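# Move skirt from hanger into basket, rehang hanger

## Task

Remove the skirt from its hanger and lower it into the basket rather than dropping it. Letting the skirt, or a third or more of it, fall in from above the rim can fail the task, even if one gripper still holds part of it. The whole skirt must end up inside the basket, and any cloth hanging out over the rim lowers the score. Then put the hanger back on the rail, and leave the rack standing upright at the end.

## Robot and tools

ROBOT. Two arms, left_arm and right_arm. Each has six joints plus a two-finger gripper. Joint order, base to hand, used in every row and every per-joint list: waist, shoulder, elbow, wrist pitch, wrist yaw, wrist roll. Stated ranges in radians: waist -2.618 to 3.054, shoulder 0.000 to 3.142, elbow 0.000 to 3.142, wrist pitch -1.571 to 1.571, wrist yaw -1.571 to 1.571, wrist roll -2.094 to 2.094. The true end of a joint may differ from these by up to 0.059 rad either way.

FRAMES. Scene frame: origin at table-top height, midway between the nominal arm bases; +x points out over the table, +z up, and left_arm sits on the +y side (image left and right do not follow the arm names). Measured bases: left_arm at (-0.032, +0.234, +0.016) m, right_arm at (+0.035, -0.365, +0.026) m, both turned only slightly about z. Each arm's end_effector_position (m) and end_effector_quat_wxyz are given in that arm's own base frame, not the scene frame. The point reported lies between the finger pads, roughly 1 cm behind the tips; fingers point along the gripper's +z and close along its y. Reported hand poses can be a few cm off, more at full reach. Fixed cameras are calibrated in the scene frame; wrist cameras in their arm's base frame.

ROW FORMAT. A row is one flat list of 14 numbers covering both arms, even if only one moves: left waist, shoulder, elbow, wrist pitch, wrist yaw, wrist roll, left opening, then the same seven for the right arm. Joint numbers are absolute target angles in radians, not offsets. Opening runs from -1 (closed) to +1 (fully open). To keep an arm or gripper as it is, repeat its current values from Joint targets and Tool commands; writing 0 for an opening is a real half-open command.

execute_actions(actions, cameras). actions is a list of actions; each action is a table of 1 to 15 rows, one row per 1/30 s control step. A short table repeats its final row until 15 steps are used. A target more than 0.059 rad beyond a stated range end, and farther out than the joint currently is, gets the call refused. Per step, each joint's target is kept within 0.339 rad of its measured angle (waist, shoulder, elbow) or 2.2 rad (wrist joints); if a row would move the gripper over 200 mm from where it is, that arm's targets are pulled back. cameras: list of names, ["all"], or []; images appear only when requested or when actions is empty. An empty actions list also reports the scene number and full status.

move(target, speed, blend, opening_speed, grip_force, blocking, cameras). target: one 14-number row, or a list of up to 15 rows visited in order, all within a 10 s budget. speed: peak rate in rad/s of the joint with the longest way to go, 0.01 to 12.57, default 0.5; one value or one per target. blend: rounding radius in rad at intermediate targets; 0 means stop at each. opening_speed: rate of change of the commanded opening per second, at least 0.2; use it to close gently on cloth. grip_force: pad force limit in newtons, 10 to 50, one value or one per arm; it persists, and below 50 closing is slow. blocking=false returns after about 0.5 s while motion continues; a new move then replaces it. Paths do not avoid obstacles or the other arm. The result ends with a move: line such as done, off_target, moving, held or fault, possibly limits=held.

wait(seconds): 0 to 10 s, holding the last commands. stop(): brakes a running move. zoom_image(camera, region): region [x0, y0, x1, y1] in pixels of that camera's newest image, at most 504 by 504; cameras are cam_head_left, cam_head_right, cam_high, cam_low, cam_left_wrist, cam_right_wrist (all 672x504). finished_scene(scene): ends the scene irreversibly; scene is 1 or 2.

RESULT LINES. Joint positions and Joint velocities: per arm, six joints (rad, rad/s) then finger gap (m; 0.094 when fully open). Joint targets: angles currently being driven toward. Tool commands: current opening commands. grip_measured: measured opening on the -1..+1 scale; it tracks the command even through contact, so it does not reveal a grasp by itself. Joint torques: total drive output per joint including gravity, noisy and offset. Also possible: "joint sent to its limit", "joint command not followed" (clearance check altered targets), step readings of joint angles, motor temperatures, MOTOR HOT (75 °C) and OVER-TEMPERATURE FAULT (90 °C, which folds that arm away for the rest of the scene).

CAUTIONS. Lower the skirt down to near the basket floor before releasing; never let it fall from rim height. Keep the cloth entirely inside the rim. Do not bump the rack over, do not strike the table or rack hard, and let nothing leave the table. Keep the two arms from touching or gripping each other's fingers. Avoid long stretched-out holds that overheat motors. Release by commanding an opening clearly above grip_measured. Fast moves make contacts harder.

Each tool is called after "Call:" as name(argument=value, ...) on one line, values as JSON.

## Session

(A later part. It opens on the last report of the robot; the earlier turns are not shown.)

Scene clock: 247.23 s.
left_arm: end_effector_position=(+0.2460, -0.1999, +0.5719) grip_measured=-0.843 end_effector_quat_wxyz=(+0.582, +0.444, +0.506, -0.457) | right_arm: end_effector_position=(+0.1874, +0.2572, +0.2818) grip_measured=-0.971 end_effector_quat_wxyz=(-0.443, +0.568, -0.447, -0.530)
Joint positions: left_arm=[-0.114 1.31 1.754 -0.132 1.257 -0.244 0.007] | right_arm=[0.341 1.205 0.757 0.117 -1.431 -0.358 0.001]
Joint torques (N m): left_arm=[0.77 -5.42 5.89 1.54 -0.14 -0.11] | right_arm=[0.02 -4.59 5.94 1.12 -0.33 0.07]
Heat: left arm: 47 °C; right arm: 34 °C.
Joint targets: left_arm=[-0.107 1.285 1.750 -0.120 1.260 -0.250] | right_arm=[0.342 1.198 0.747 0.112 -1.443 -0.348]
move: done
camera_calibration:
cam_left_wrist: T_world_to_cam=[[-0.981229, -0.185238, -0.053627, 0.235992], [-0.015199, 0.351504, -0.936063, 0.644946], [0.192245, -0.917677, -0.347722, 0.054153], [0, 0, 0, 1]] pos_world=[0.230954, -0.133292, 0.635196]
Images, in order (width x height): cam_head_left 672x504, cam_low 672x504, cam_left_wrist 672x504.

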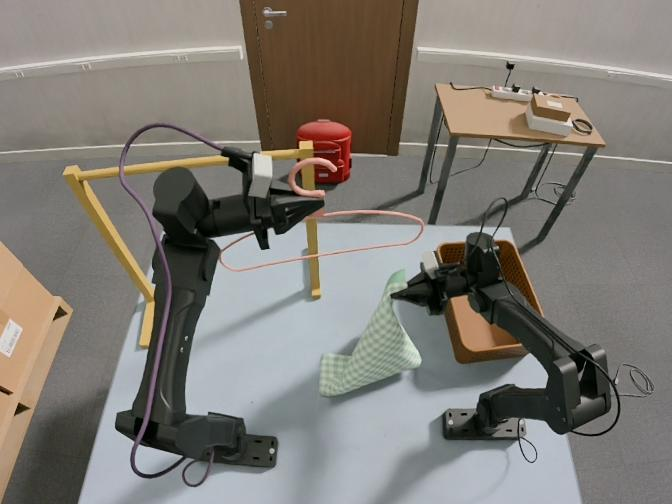

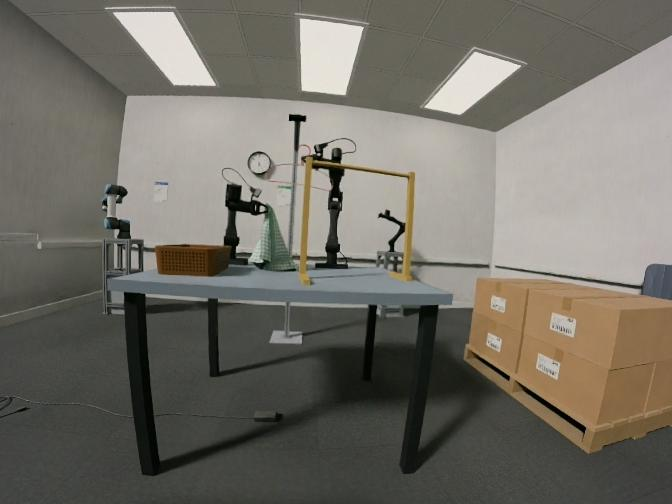

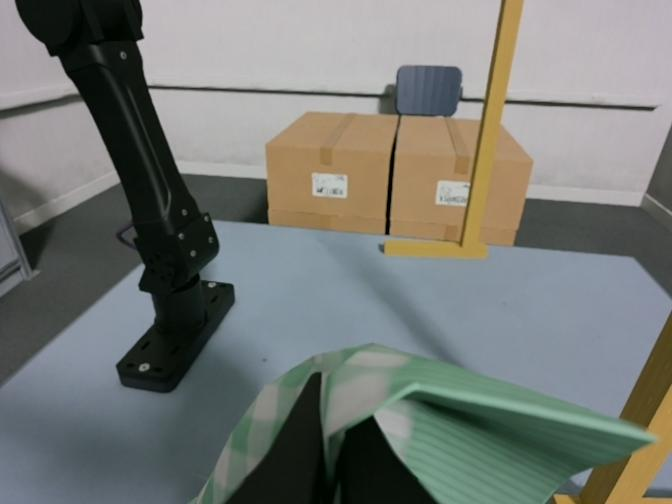

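Call:
move(target=[[-0.6,0.741,1.269,-0.58,0.1,0,-1,0.342,1.198,0.747,0.112,-1.443,-0.348,-1],[0.3,0.741,1.269,-0.58,0.1,0,-1,0.25,1.25,1.7,-0.85,-1.2,-0.35,-1],[0.354,0.9,1.285,-0.43,0.219,0.011,-1,-0.084,1.427,2.304,-1.227,0,0,-1]], speed=0.6, blend=[0.08,0.1,0], cameras=["all"])

Scene clock: 279.83 s.
left_arm: end_effector_position=(+0.3013, +0.0701, +0.4554) grip_measured=-0.844 end_effector_quat_wxyz=(+0.682, -0.053, +0.729, +0.044) | right_arm: end_effector_position=(+0.3269, -0.0229, +0.5056) grip_measured=-0.971 end_effector_quat_wxyz=(+0.552, +0.025, +0.834, -0.022)
Joint positions: left_arm=[0.347 0.9 1.282 -0.45 0.21 0.006 0.007] | right_arm=[-0.076 1.422 2.274 -1.254 -0.006 -0.011 0.001]
Joint torques (N m): left_arm=[0.73 -0.72 7.38 2.25 0.07 0.02] | right_arm=[-0.35 -2.48 6.75 1.99 0.06 0.09]
Motor temperatures (°C): left_arm=[27 30 37 44 24 26 27] | right_arm=[27 26 34 32 24 25 27]
Heat: left arm: 44 °C; right arm: 34 °C.
Joint targets: left_arm=[0.354 0.900 1.285 -0.430 0.219 0.011] | right_arm=[-0.084 1.427 2.304 -1.227 0.000 0.000]
move: done
camera_calibration:
cam_left_wrist: T_world_to_cam=[[0.133771, -0.99097, 0.00918311, 0.025907], [-0.489317, -0.0741052, -0.868952, 0.583879], [0.861785, 0.111747, -0.494812, 0.0439915], [0, 0, 0, 1]] pos_world=[0.244325, 0.0640256, 0.528892]
cam_right_wrist: T_world_to_cam=[[-0.0515463, -0.998538, 0.016253, -0.015813], [-0.75352, 0.0282071, -0.656819, 0.614663], [0.655401, -0.0461035, -0.753873, 0.257666], [0, 0, 0, 1]] pos_world=[0.293471, -0.0212485, 0.598226]

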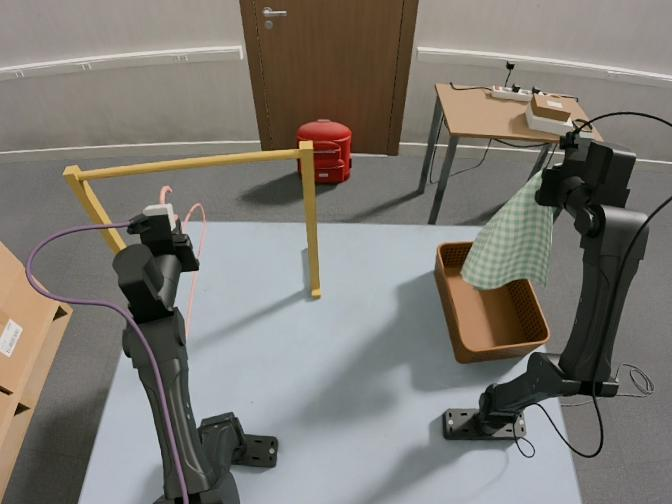

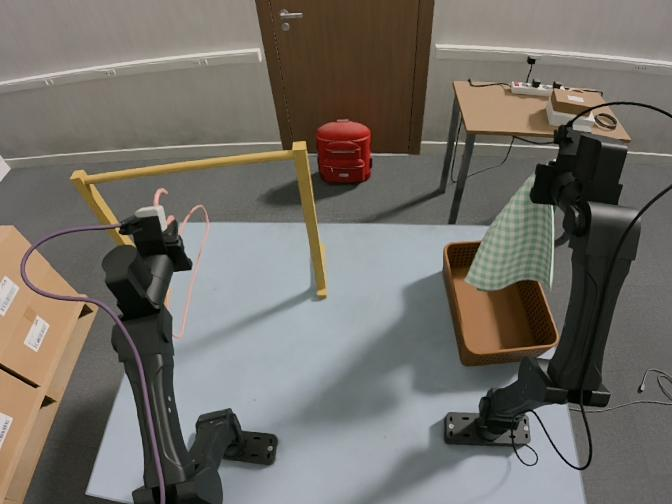

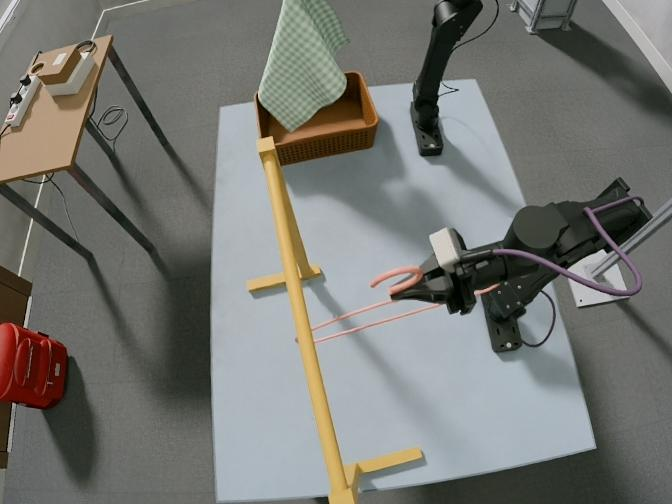

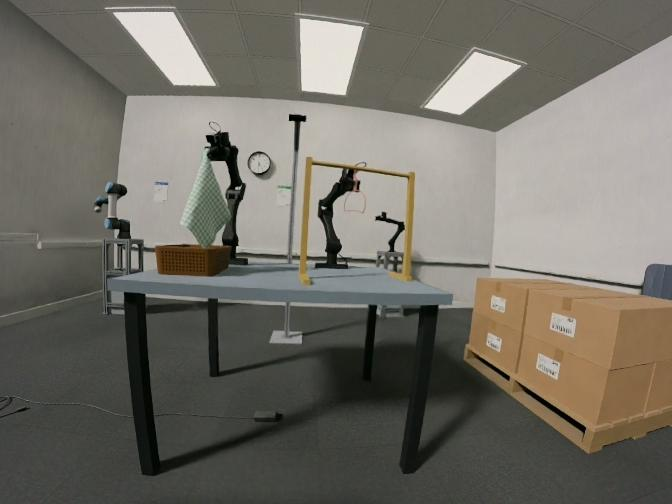

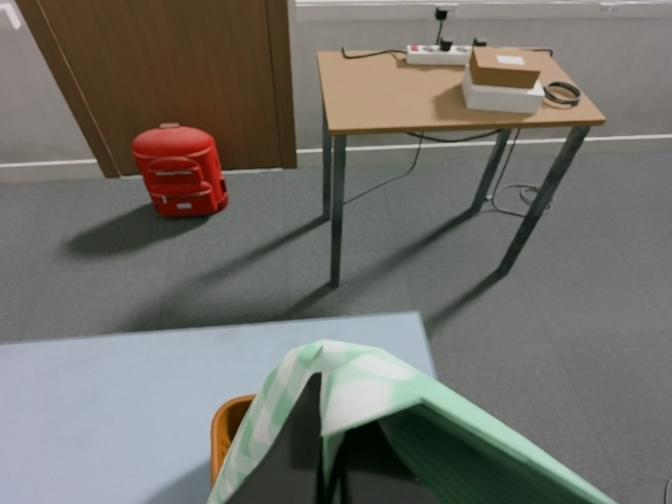

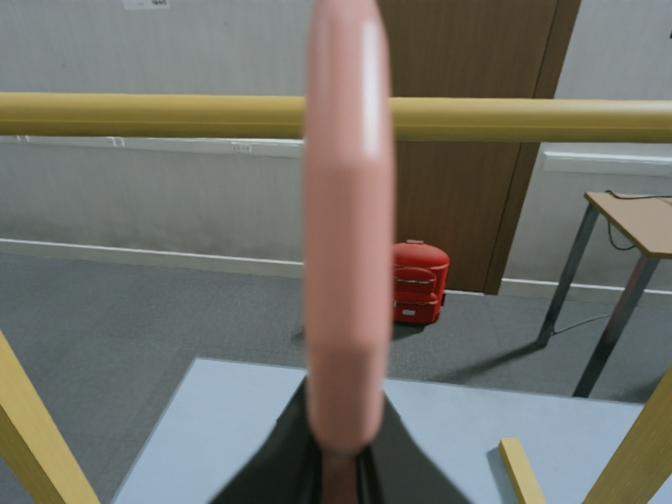

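Call:
move(target=[[0.354,0.9,1.285,-0.43,0.219,0.011,-1,-0.084,1.26,1.59,-1.22,0,0,-1],[0.354,0.9,1.285,-0.43,0.219,0.011,-1,-0.084,1.37,0.955,-0.775,0,0,-1]], speed=0.35, blend=[0.1,0], cameras=["cam_head_left","cam_head_right","cam_high","cam_low","cam_left_wrist"])

Call:
zoom_image(camera="cam_head_left", region=[400, 200, 600, 380])

Call:
zoom_image(camera="cam_low", region=[330, 150, 390, 210])

Call:
zoom_image(camera="cam_high", region=[260, 200, 460, 400])

Call:
zoom_image(camera="cam_head_left", region=[60, 130, 240, 310])

Scene clock: 293.13 s.
left_arm: end_effector_position=(+0.3013, +0.0701, +0.4555) grip_measured=-0.844 end_effector_quat_wxyz=(+0.682, -0.053, +0.728, +0.044) | right_arm: end_effector_position=(+0.3077, -0.0218, +0.1050) grip_measured=-0.971 end_effector_quat_wxyz=(+0.191, +0.032, +0.981, -0.006)
Joint positions: left_arm=[0.347 0.9 1.282 -0.45 0.21 0.006 0.007] | right_arm=[-0.076 1.363 0.965 -0.789 -0.004 -0.01 0.001]
Joint torques (N m): left_arm=[0.75 -0.73 7.38 2.26 0.08 0.02] | right_arm=[-0.69 -4.37 5.57 1.02 0.02 0.11]
Heat: left arm: 46 °C; right arm: 34 °C.
Joint targets: left_arm=[0.354 0.900 1.285 -0.430 0.219 0.011] | right_arm=[-0.084 1.370 0.955 -0.775 0.000 0.000]
move: done
camera_calibration:
cam_left_wrist: T_world_to_cam=[[0.133801, -0.990966, 0.0090963, 0.0259456], [-0.489011, -0.0740045, -0.869133, 0.583894], [0.861955, 0.111843, -0.494495, 0.0437764], [0, 0, 0, 1]] pos_world=[0.244326, 0.0640259, 0.528893]
Images, in order (width x height): cam_head_left 672x504, cam_head_right 672x504, cam_high 672x504, cam_low 672x504, cam_left_wrist 672x504.

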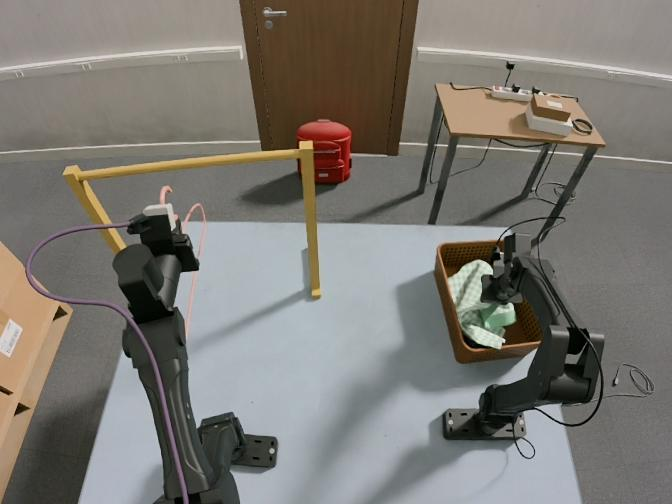

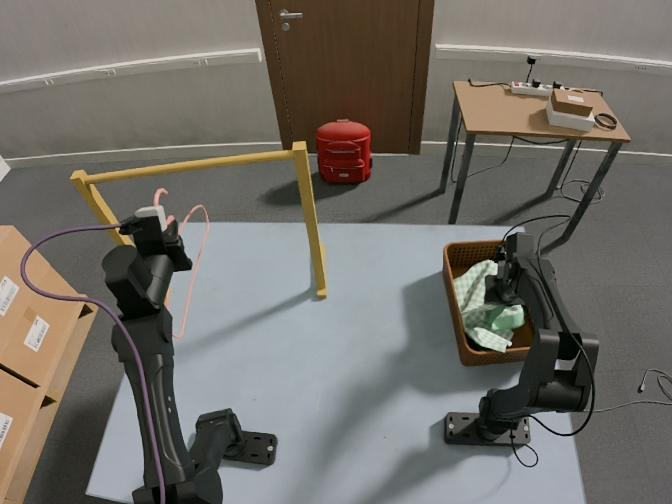

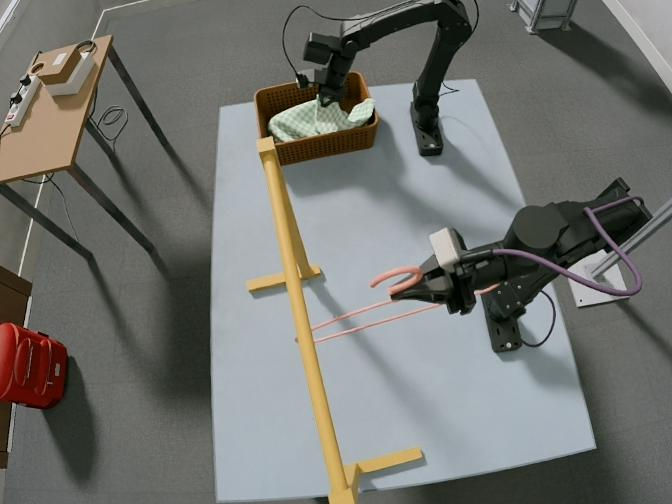

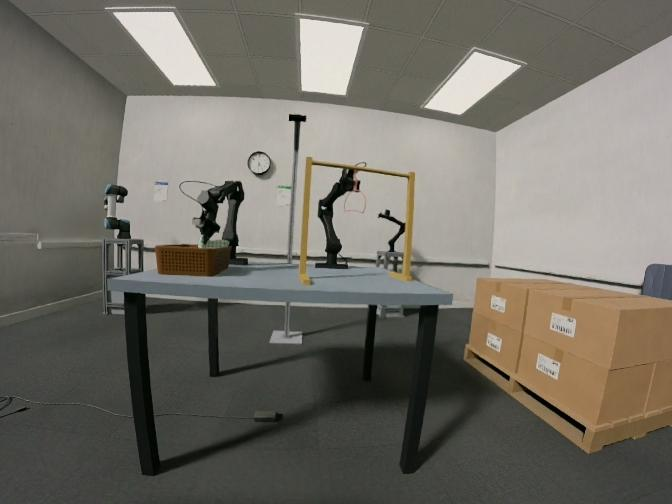

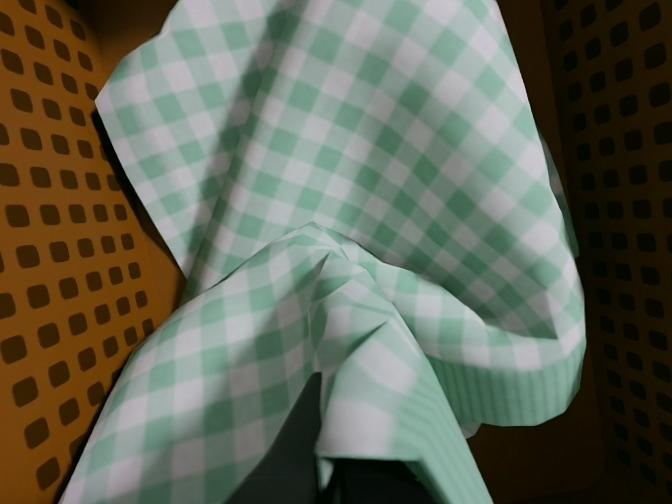

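Scaled by 2.520.

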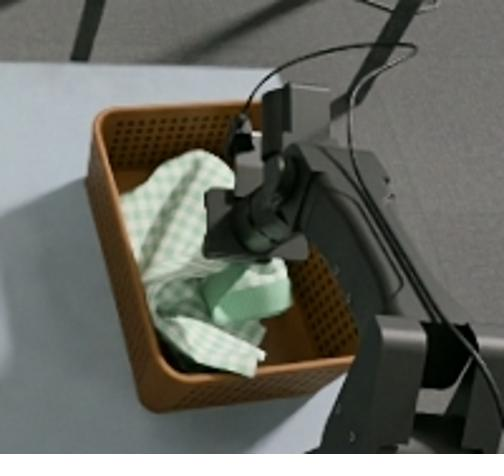

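Scaled by 8.400.

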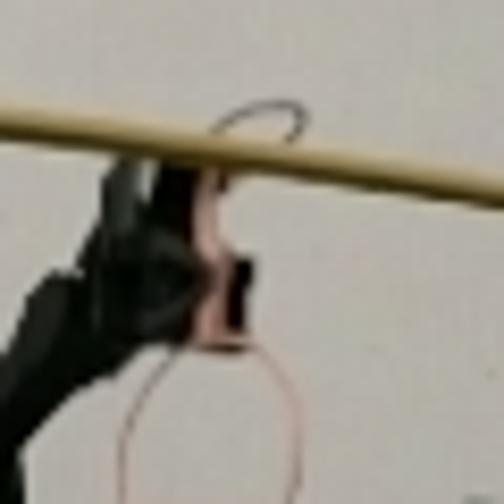

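Scaled by 2.520.

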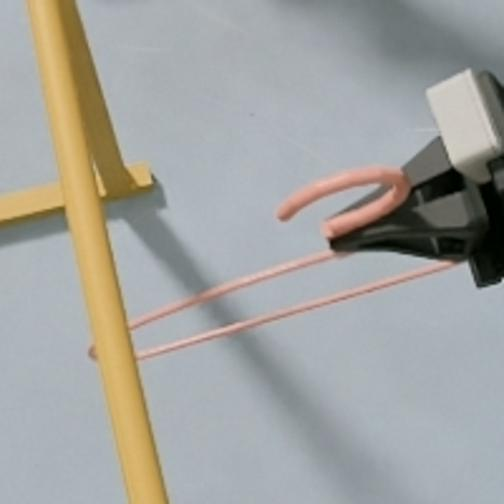

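Scaled by 2.800.

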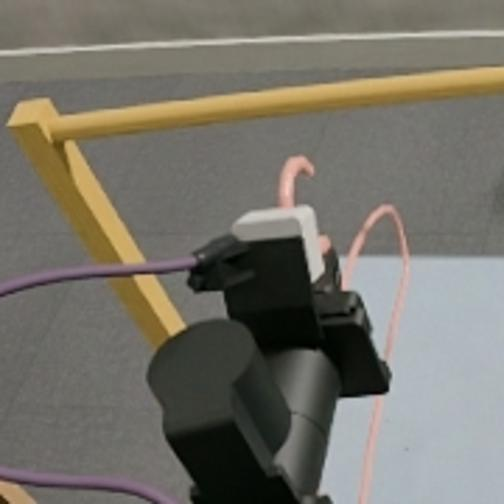

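Call:
move(target=[[0.291,1.09,1.338,-0.275,0.157,0.012,-1,-0.084,1.37,0.80,-0.62,0,0,-1],[0.291,1.09,1.338,-0.275,0.157,0.012,-1,-0.084,1.37,0.80,-0.62,0,0,0.2]], speed=0.25, cameras=["cam_head_left","cam_head_right","cam_high","cam_low","cam_left_wrist","cam_right_wrist"])

Call:
zoom_image(camera="cam_low", region=[330, 150, 390, 210])

Call:
zoom_image(camera="cam_high", region=[260, 200, 460, 400])

Call:
zoom_image(camera="cam_head_left", region=[60, 130, 240, 310])

Call:
zoom_image(camera="cam_head_right", region=[60, 130, 240, 310])

Scene clock: 303.50 s.
left_arm: end_effector_position=(+0.3644, +0.0819, +0.4402) grip_measured=-0.844 end_effector_quat_wxyz=(+0.675, -0.051, +0.735, +0.042) | right_arm: end_effector_position=(+0.2995, -0.0214, +0.0678) grip_measured=+0.197 end_effector_quat_wxyz=(+0.192, +0.033, +0.981, -0.007)
Joint positions: left_arm=[0.298 1.089 1.297 -0.295 0.165 0.007 0.007] | right_arm=[-0.076 1.363 0.812 -0.633 -0.003 -0.01 0.056]
Joint torques (N m): left_arm=[-0.62 -2.63 11.29 2.29 -0.1 0.01] | right_arm=[-0.57 -4.23 5.33 0.95 0.02 0.11]
Heat: left arm: 47 °C; right arm: 33 °C.
Joint targets: left_arm=[0.291 1.090 1.338 -0.275 0.157 0.012] | right_arm=[-0.084 1.370 0.800 -0.620 0.000 0.000]
move: off_target (left_arm); left_arm: the elbow is farthest, 0.041 rad from its target
camera_calibration:
cam_left_wrist: T_world_to_cam=[[0.129134, -0.991593, 0.0081723, 0.0315788], [-0.506107, -0.0729922, -0.859377, 0.604192], [0.852749, 0.106839, -0.511278, -0.00843023], [0, 0, 0, 1]] pos_world=[0.308897, 0.0763154, 0.514661]
cam_right_wrist: T_world_to_cam=[[-0.0503564, -0.998725, -0.00351074, -0.00767451], [-0.99663, 0.0500223, 0.0650112, 0.330738], [-0.0647527, 0.00677263, -0.997878, 0.178913], [0, 0, 0, 1]] pos_world=[0.340822, -0.0254207, 0.157004]

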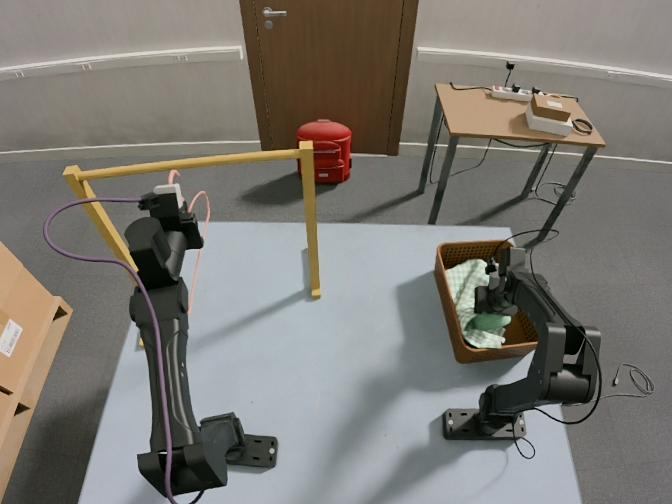

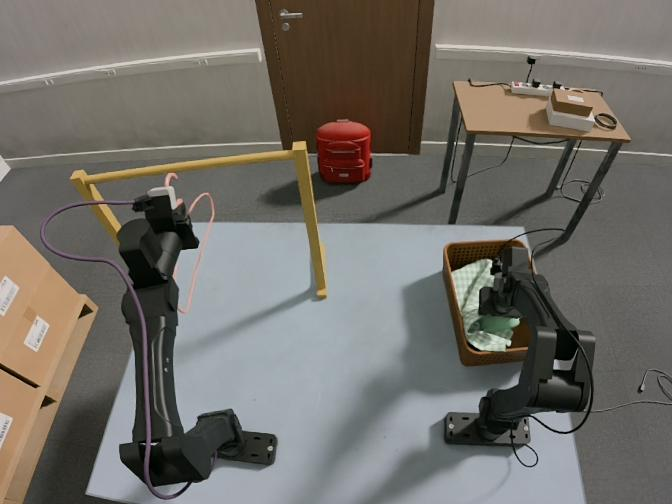

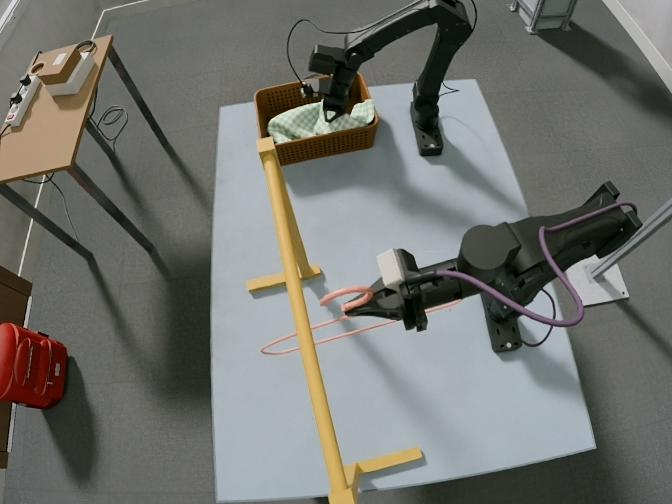

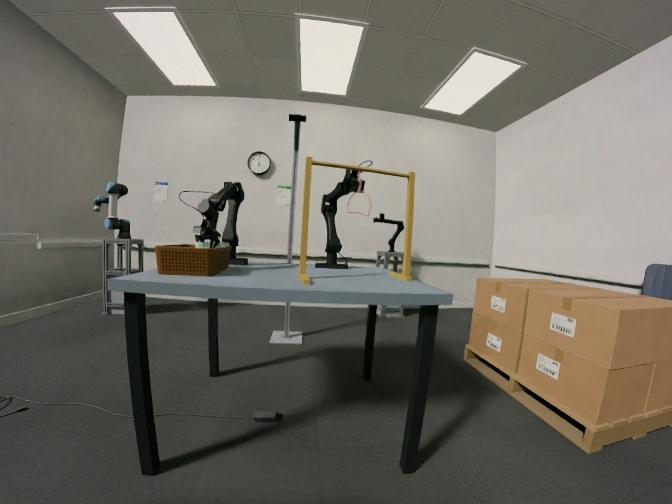

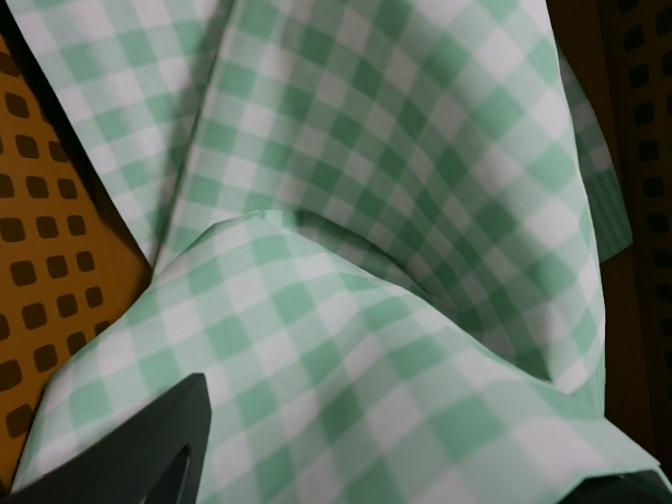

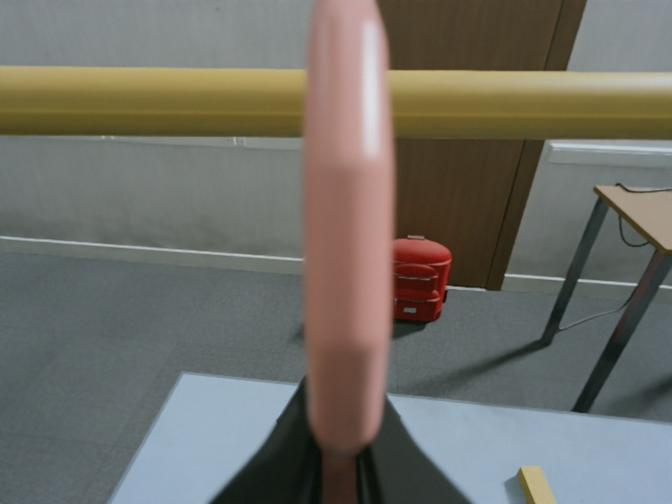

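Scaled by 8.400.

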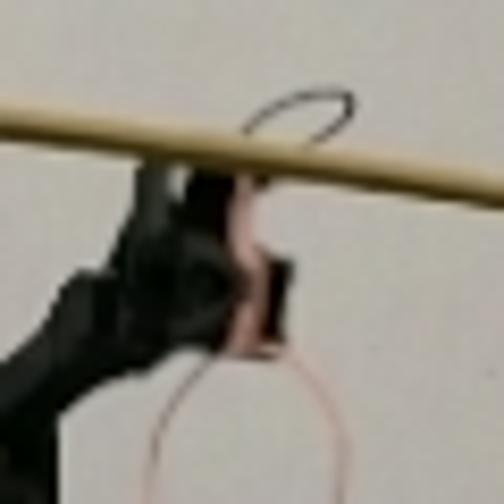

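Scaled by 2.520.

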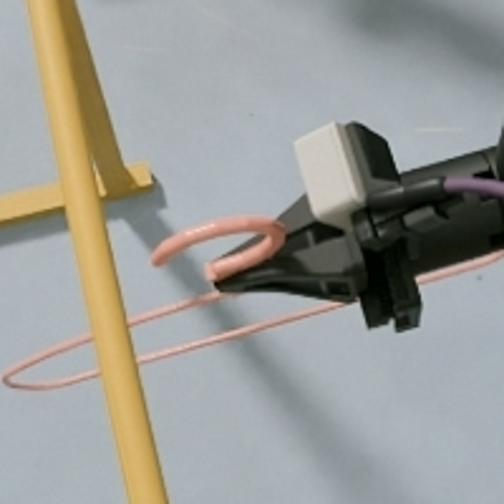

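Scaled by 2.800.

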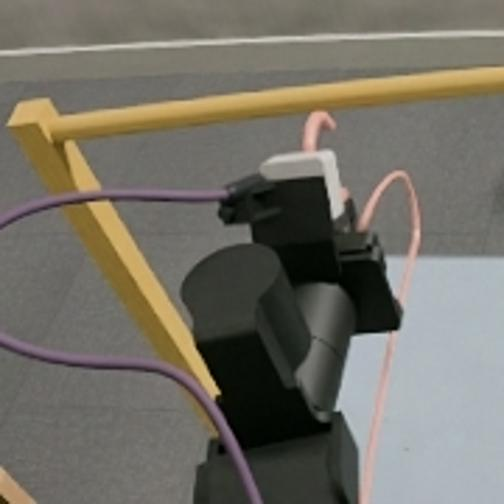

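Scaled by 2.800.

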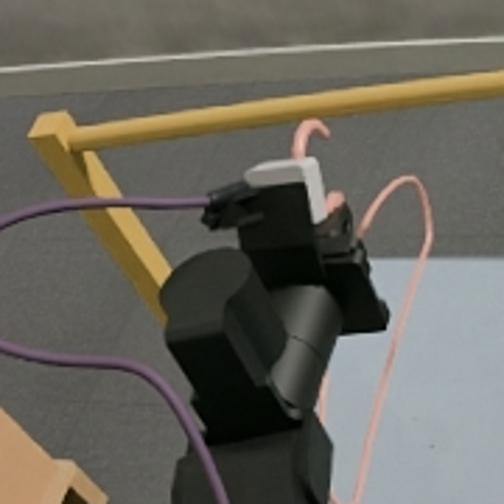

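Call:
move(target=[[0.291,1.09,1.375,-0.275,0.157,0.012,-1,-0.084,1.26,1.59,-1.22,0,0,0.2],[0.247,1.334,1.508,-0.167,0.115,0.008,-1,-0.084,1.26,1.59,-1.22,0,0,0.2]], speed=[0.4,0.15], cameras=["cam_head_left","cam_head_right","cam_high","cam_low","cam_right_wrist"])

Call:
zoom_image(camera="cam_low", region=[330, 150, 390, 210])

Call:
zoom_image(camera="cam_high", region=[230, 220, 390, 380])

Call:
zoom_image(camera="cam_head_left", region=[110, 130, 230, 250])

Call:
zoom_image(camera="cam_head_left", region=[420, 220, 580, 380])

Scene clock: 316.70 s.
left_arm: end_effector_position=(+0.4309, +0.0898, +0.4564) grip_measured=-0.844 end_effector_quat_wxyz=(+0.689, -0.047, +0.722, +0.045) | right_arm: end_effector_position=(+0.3115, -0.0223, +0.2998) grip_measured=+0.197 end_effector_quat_wxyz=(+0.321, +0.031, +0.947, -0.012)
Joint positions: left_arm=[0.254 1.327 1.467 -0.188 0.124 0.007 0.007] | right_arm=[-0.076 1.273 1.565 -1.209 -0.003 -0.01 0.056]
Joint torques (N m): left_arm=[-0.62 -4.38 11.48 2.27 -0.1 -0.04] | right_arm=[-0.68 -5.01 8.43 1.12 0.02 0.07]
Motor temperatures (°C): left_arm=[27 29 44 48 24 26 28] | right_arm=[27 26 34 31 24 25 26]
Heat: left arm: 48 °C; right arm: 34 °C.
Joint targets: left_arm=[0.247 1.334 1.508 -0.167 0.115 0.008] | right_arm=[-0.084 1.260 1.590 -1.220 0.000 0.000]
move: off_target (left_arm); left_arm: the elbow is farthest, 0.041 rad from its target
camera_calibration:
cam_right_wrist: T_world_to_cam=[[-0.0502932, -0.998728, 0.0034824, -0.00920618], [-0.97872, 0.0485905, -0.199363, 0.401366], [0.19894, -0.0134349, -0.979919, 0.32326], [0, 0, 0, 1]] pos_world=[0.328053, -0.0243541, 0.396819]
Images, in order (width x height): cam_head_left 672x504, cam_head_right 672x504, cam_high 672x504, cam_low 672x504, cam_right_wrist 672x504.

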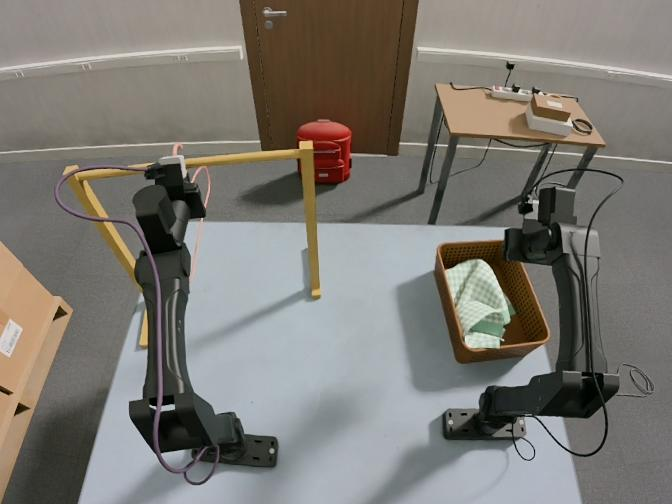

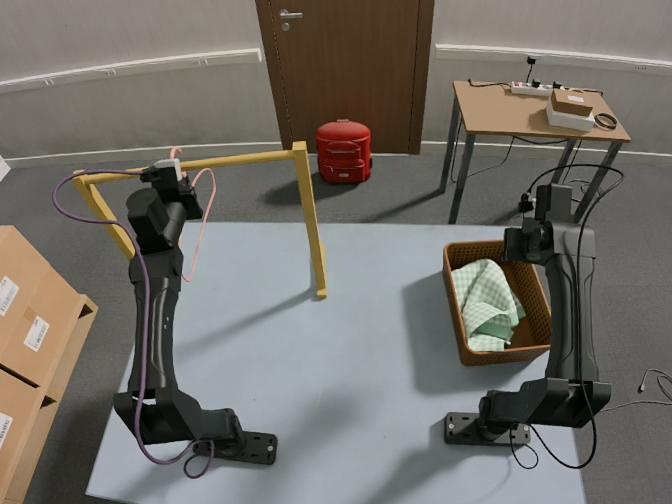

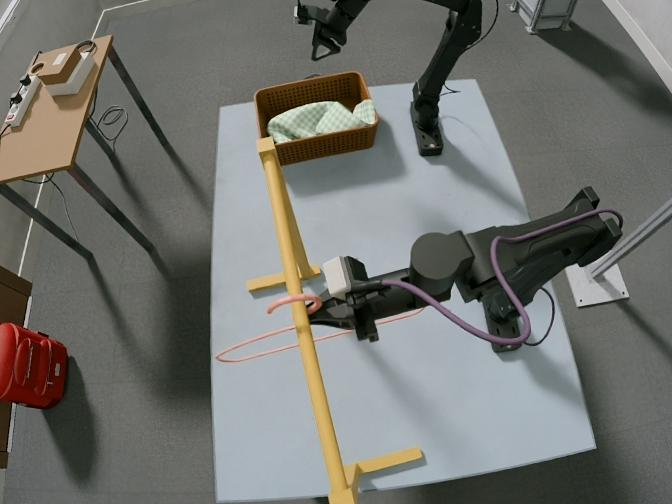

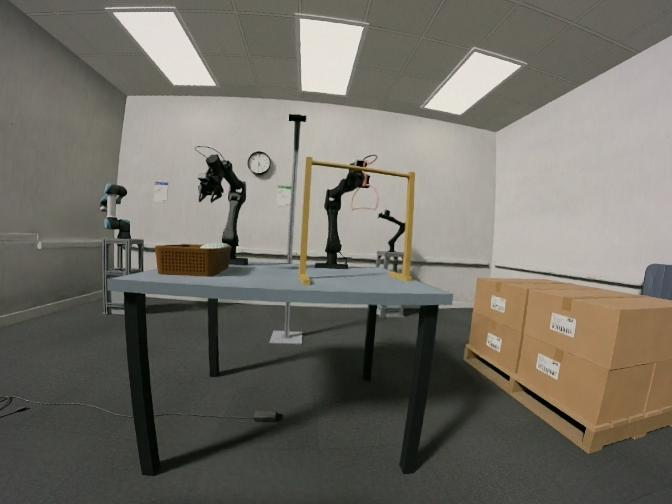

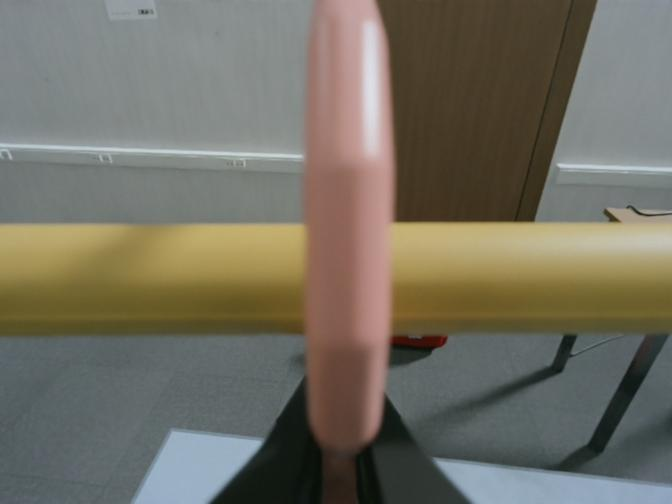

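Scaled by 8.400.

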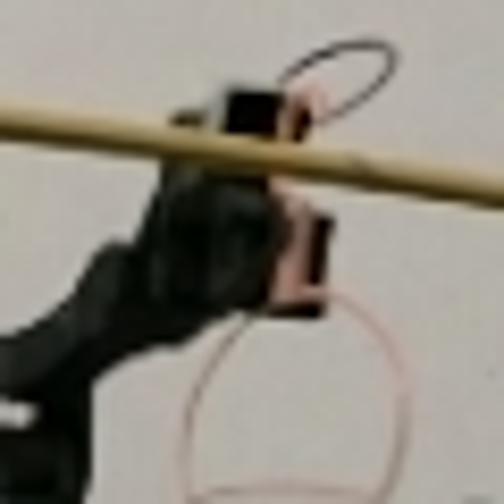

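Scaled by 3.150.

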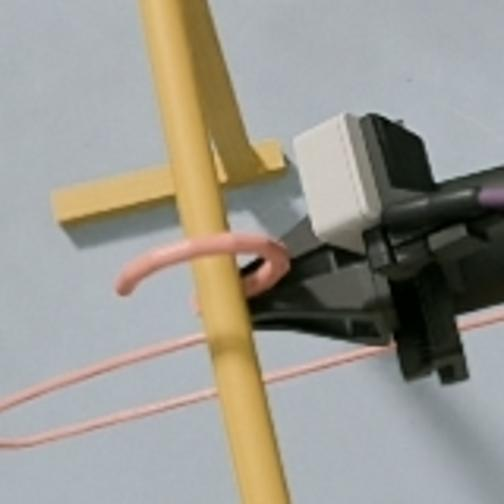

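Scaled by 4.200.

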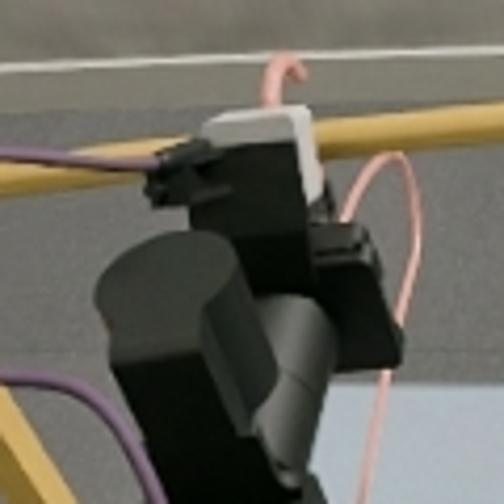

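Scaled by 3.150.

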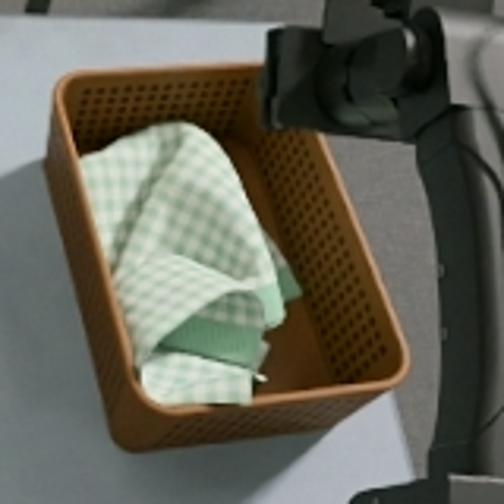

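Call:
move(target=[0.247,1.296,1.33,-0.035,0.115,0.008,-1,-0.084,1.26,1.59,-1.22,0,0,0.2], speed=0.1, cameras=["cam_high","cam_low","cam_right_wrist","cam_head_left"])

Call:
zoom_image(camera="cam_low", region=[330, 150, 390, 210])

Call:
zoom_image(camera="cam_high", region=[230, 220, 390, 380])

Call:
zoom_image(camera="cam_head_left", region=[110, 130, 230, 250])

Scene clock: 321.50 s.
left_arm: end_effector_position=(+0.4388, +0.0919, +0.4354) grip_measured=-0.844 end_effector_quat_wxyz=(+0.698, -0.045, +0.713, +0.047) | right_arm: end_effector_position=(+0.3115, -0.0223, +0.2998) grip_measured=+0.197 end_effector_quat_wxyz=(+0.321, +0.031, +0.947, -0.012)
Joint positions: left_arm=[0.254 1.322 1.347 -0.046 0.123 0.007 0.007] | right_arm=[-0.076 1.273 1.565 -1.209 -0.003 -0.01 0.056]
Joint torques (N m): left_arm=[-0.59 -7.25 6.65 2.18 -0.11 -0.04] | right_arm=[-0.69 -5.04 8.36 1.12 0.02 0.1]
Heat: left arm: 48 °C; right arm: 34 °C.
Joint targets: left_arm=[0.247 1.296 1.330 -0.035 0.115 0.008] | right_arm=[-0.084 1.260 1.590 -1.220 0.000 0.000]
move: done
camera_calibration:
cam_right_wrist: T_world_to_cam=[[-0.0502932, -0.998728, 0.0034824, -0.00920618], [-0.97872, 0.0485905, -0.199363, 0.401366], [0.19894, -0.0134349, -0.979919, 0.32326], [0, 0, 0, 1]] pos_world=[0.328053, -0.0243541, 0.396819]
Images, in order (width x height): cam_head_left 672x504, cam_high 672x504, cam_low 672x504, cam_right_wrist 672x504.

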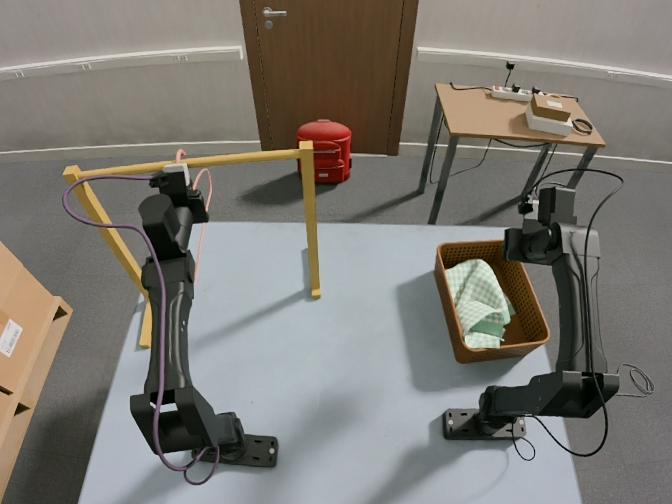

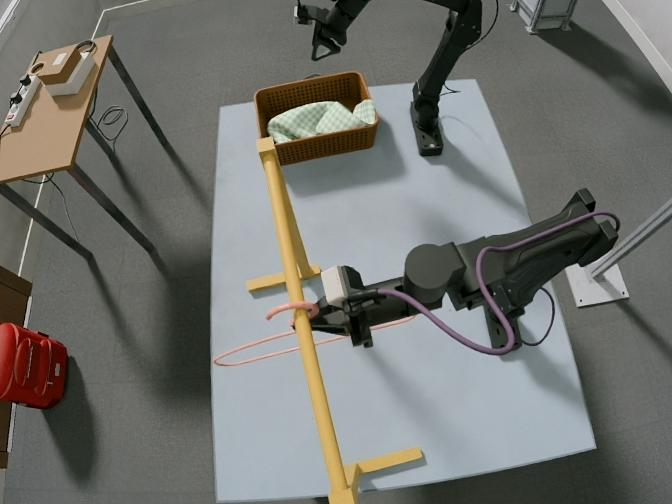

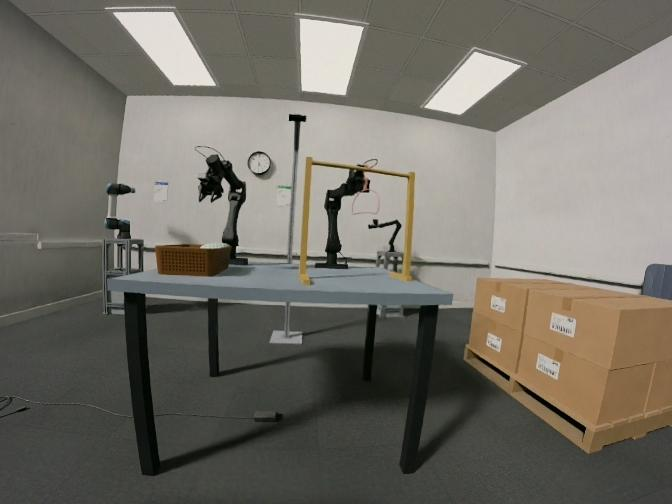

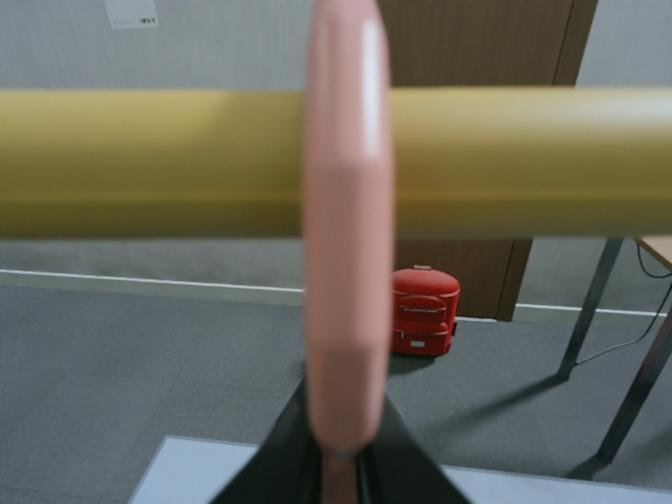

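Scaled by 8.400.

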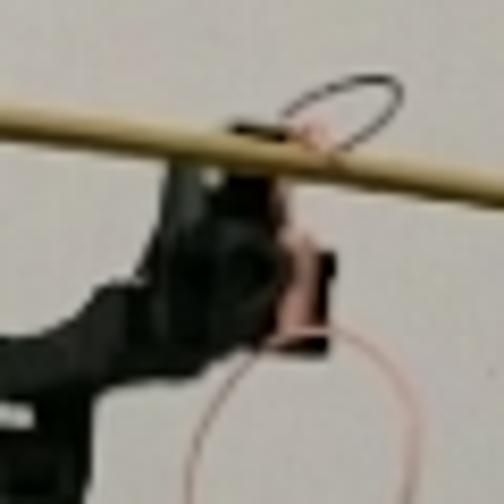

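Scaled by 3.150.

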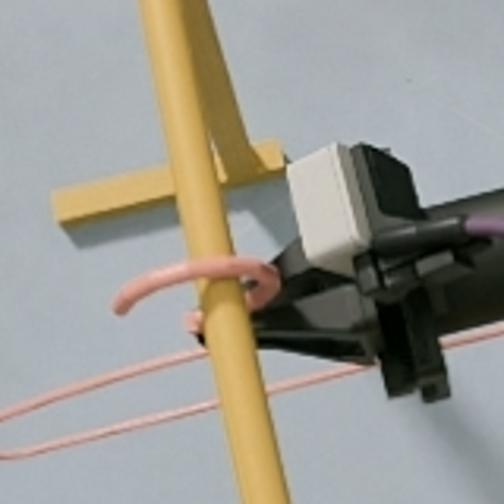

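Scaled by 4.200.

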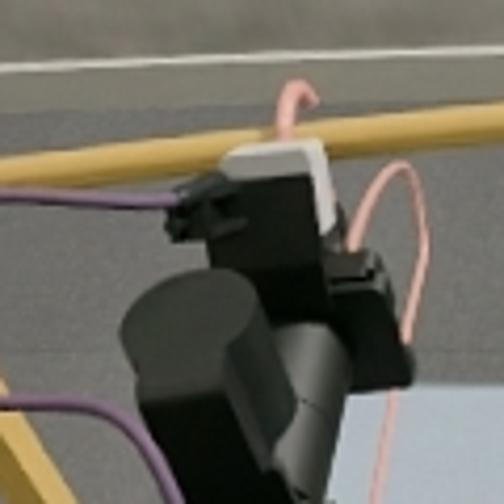

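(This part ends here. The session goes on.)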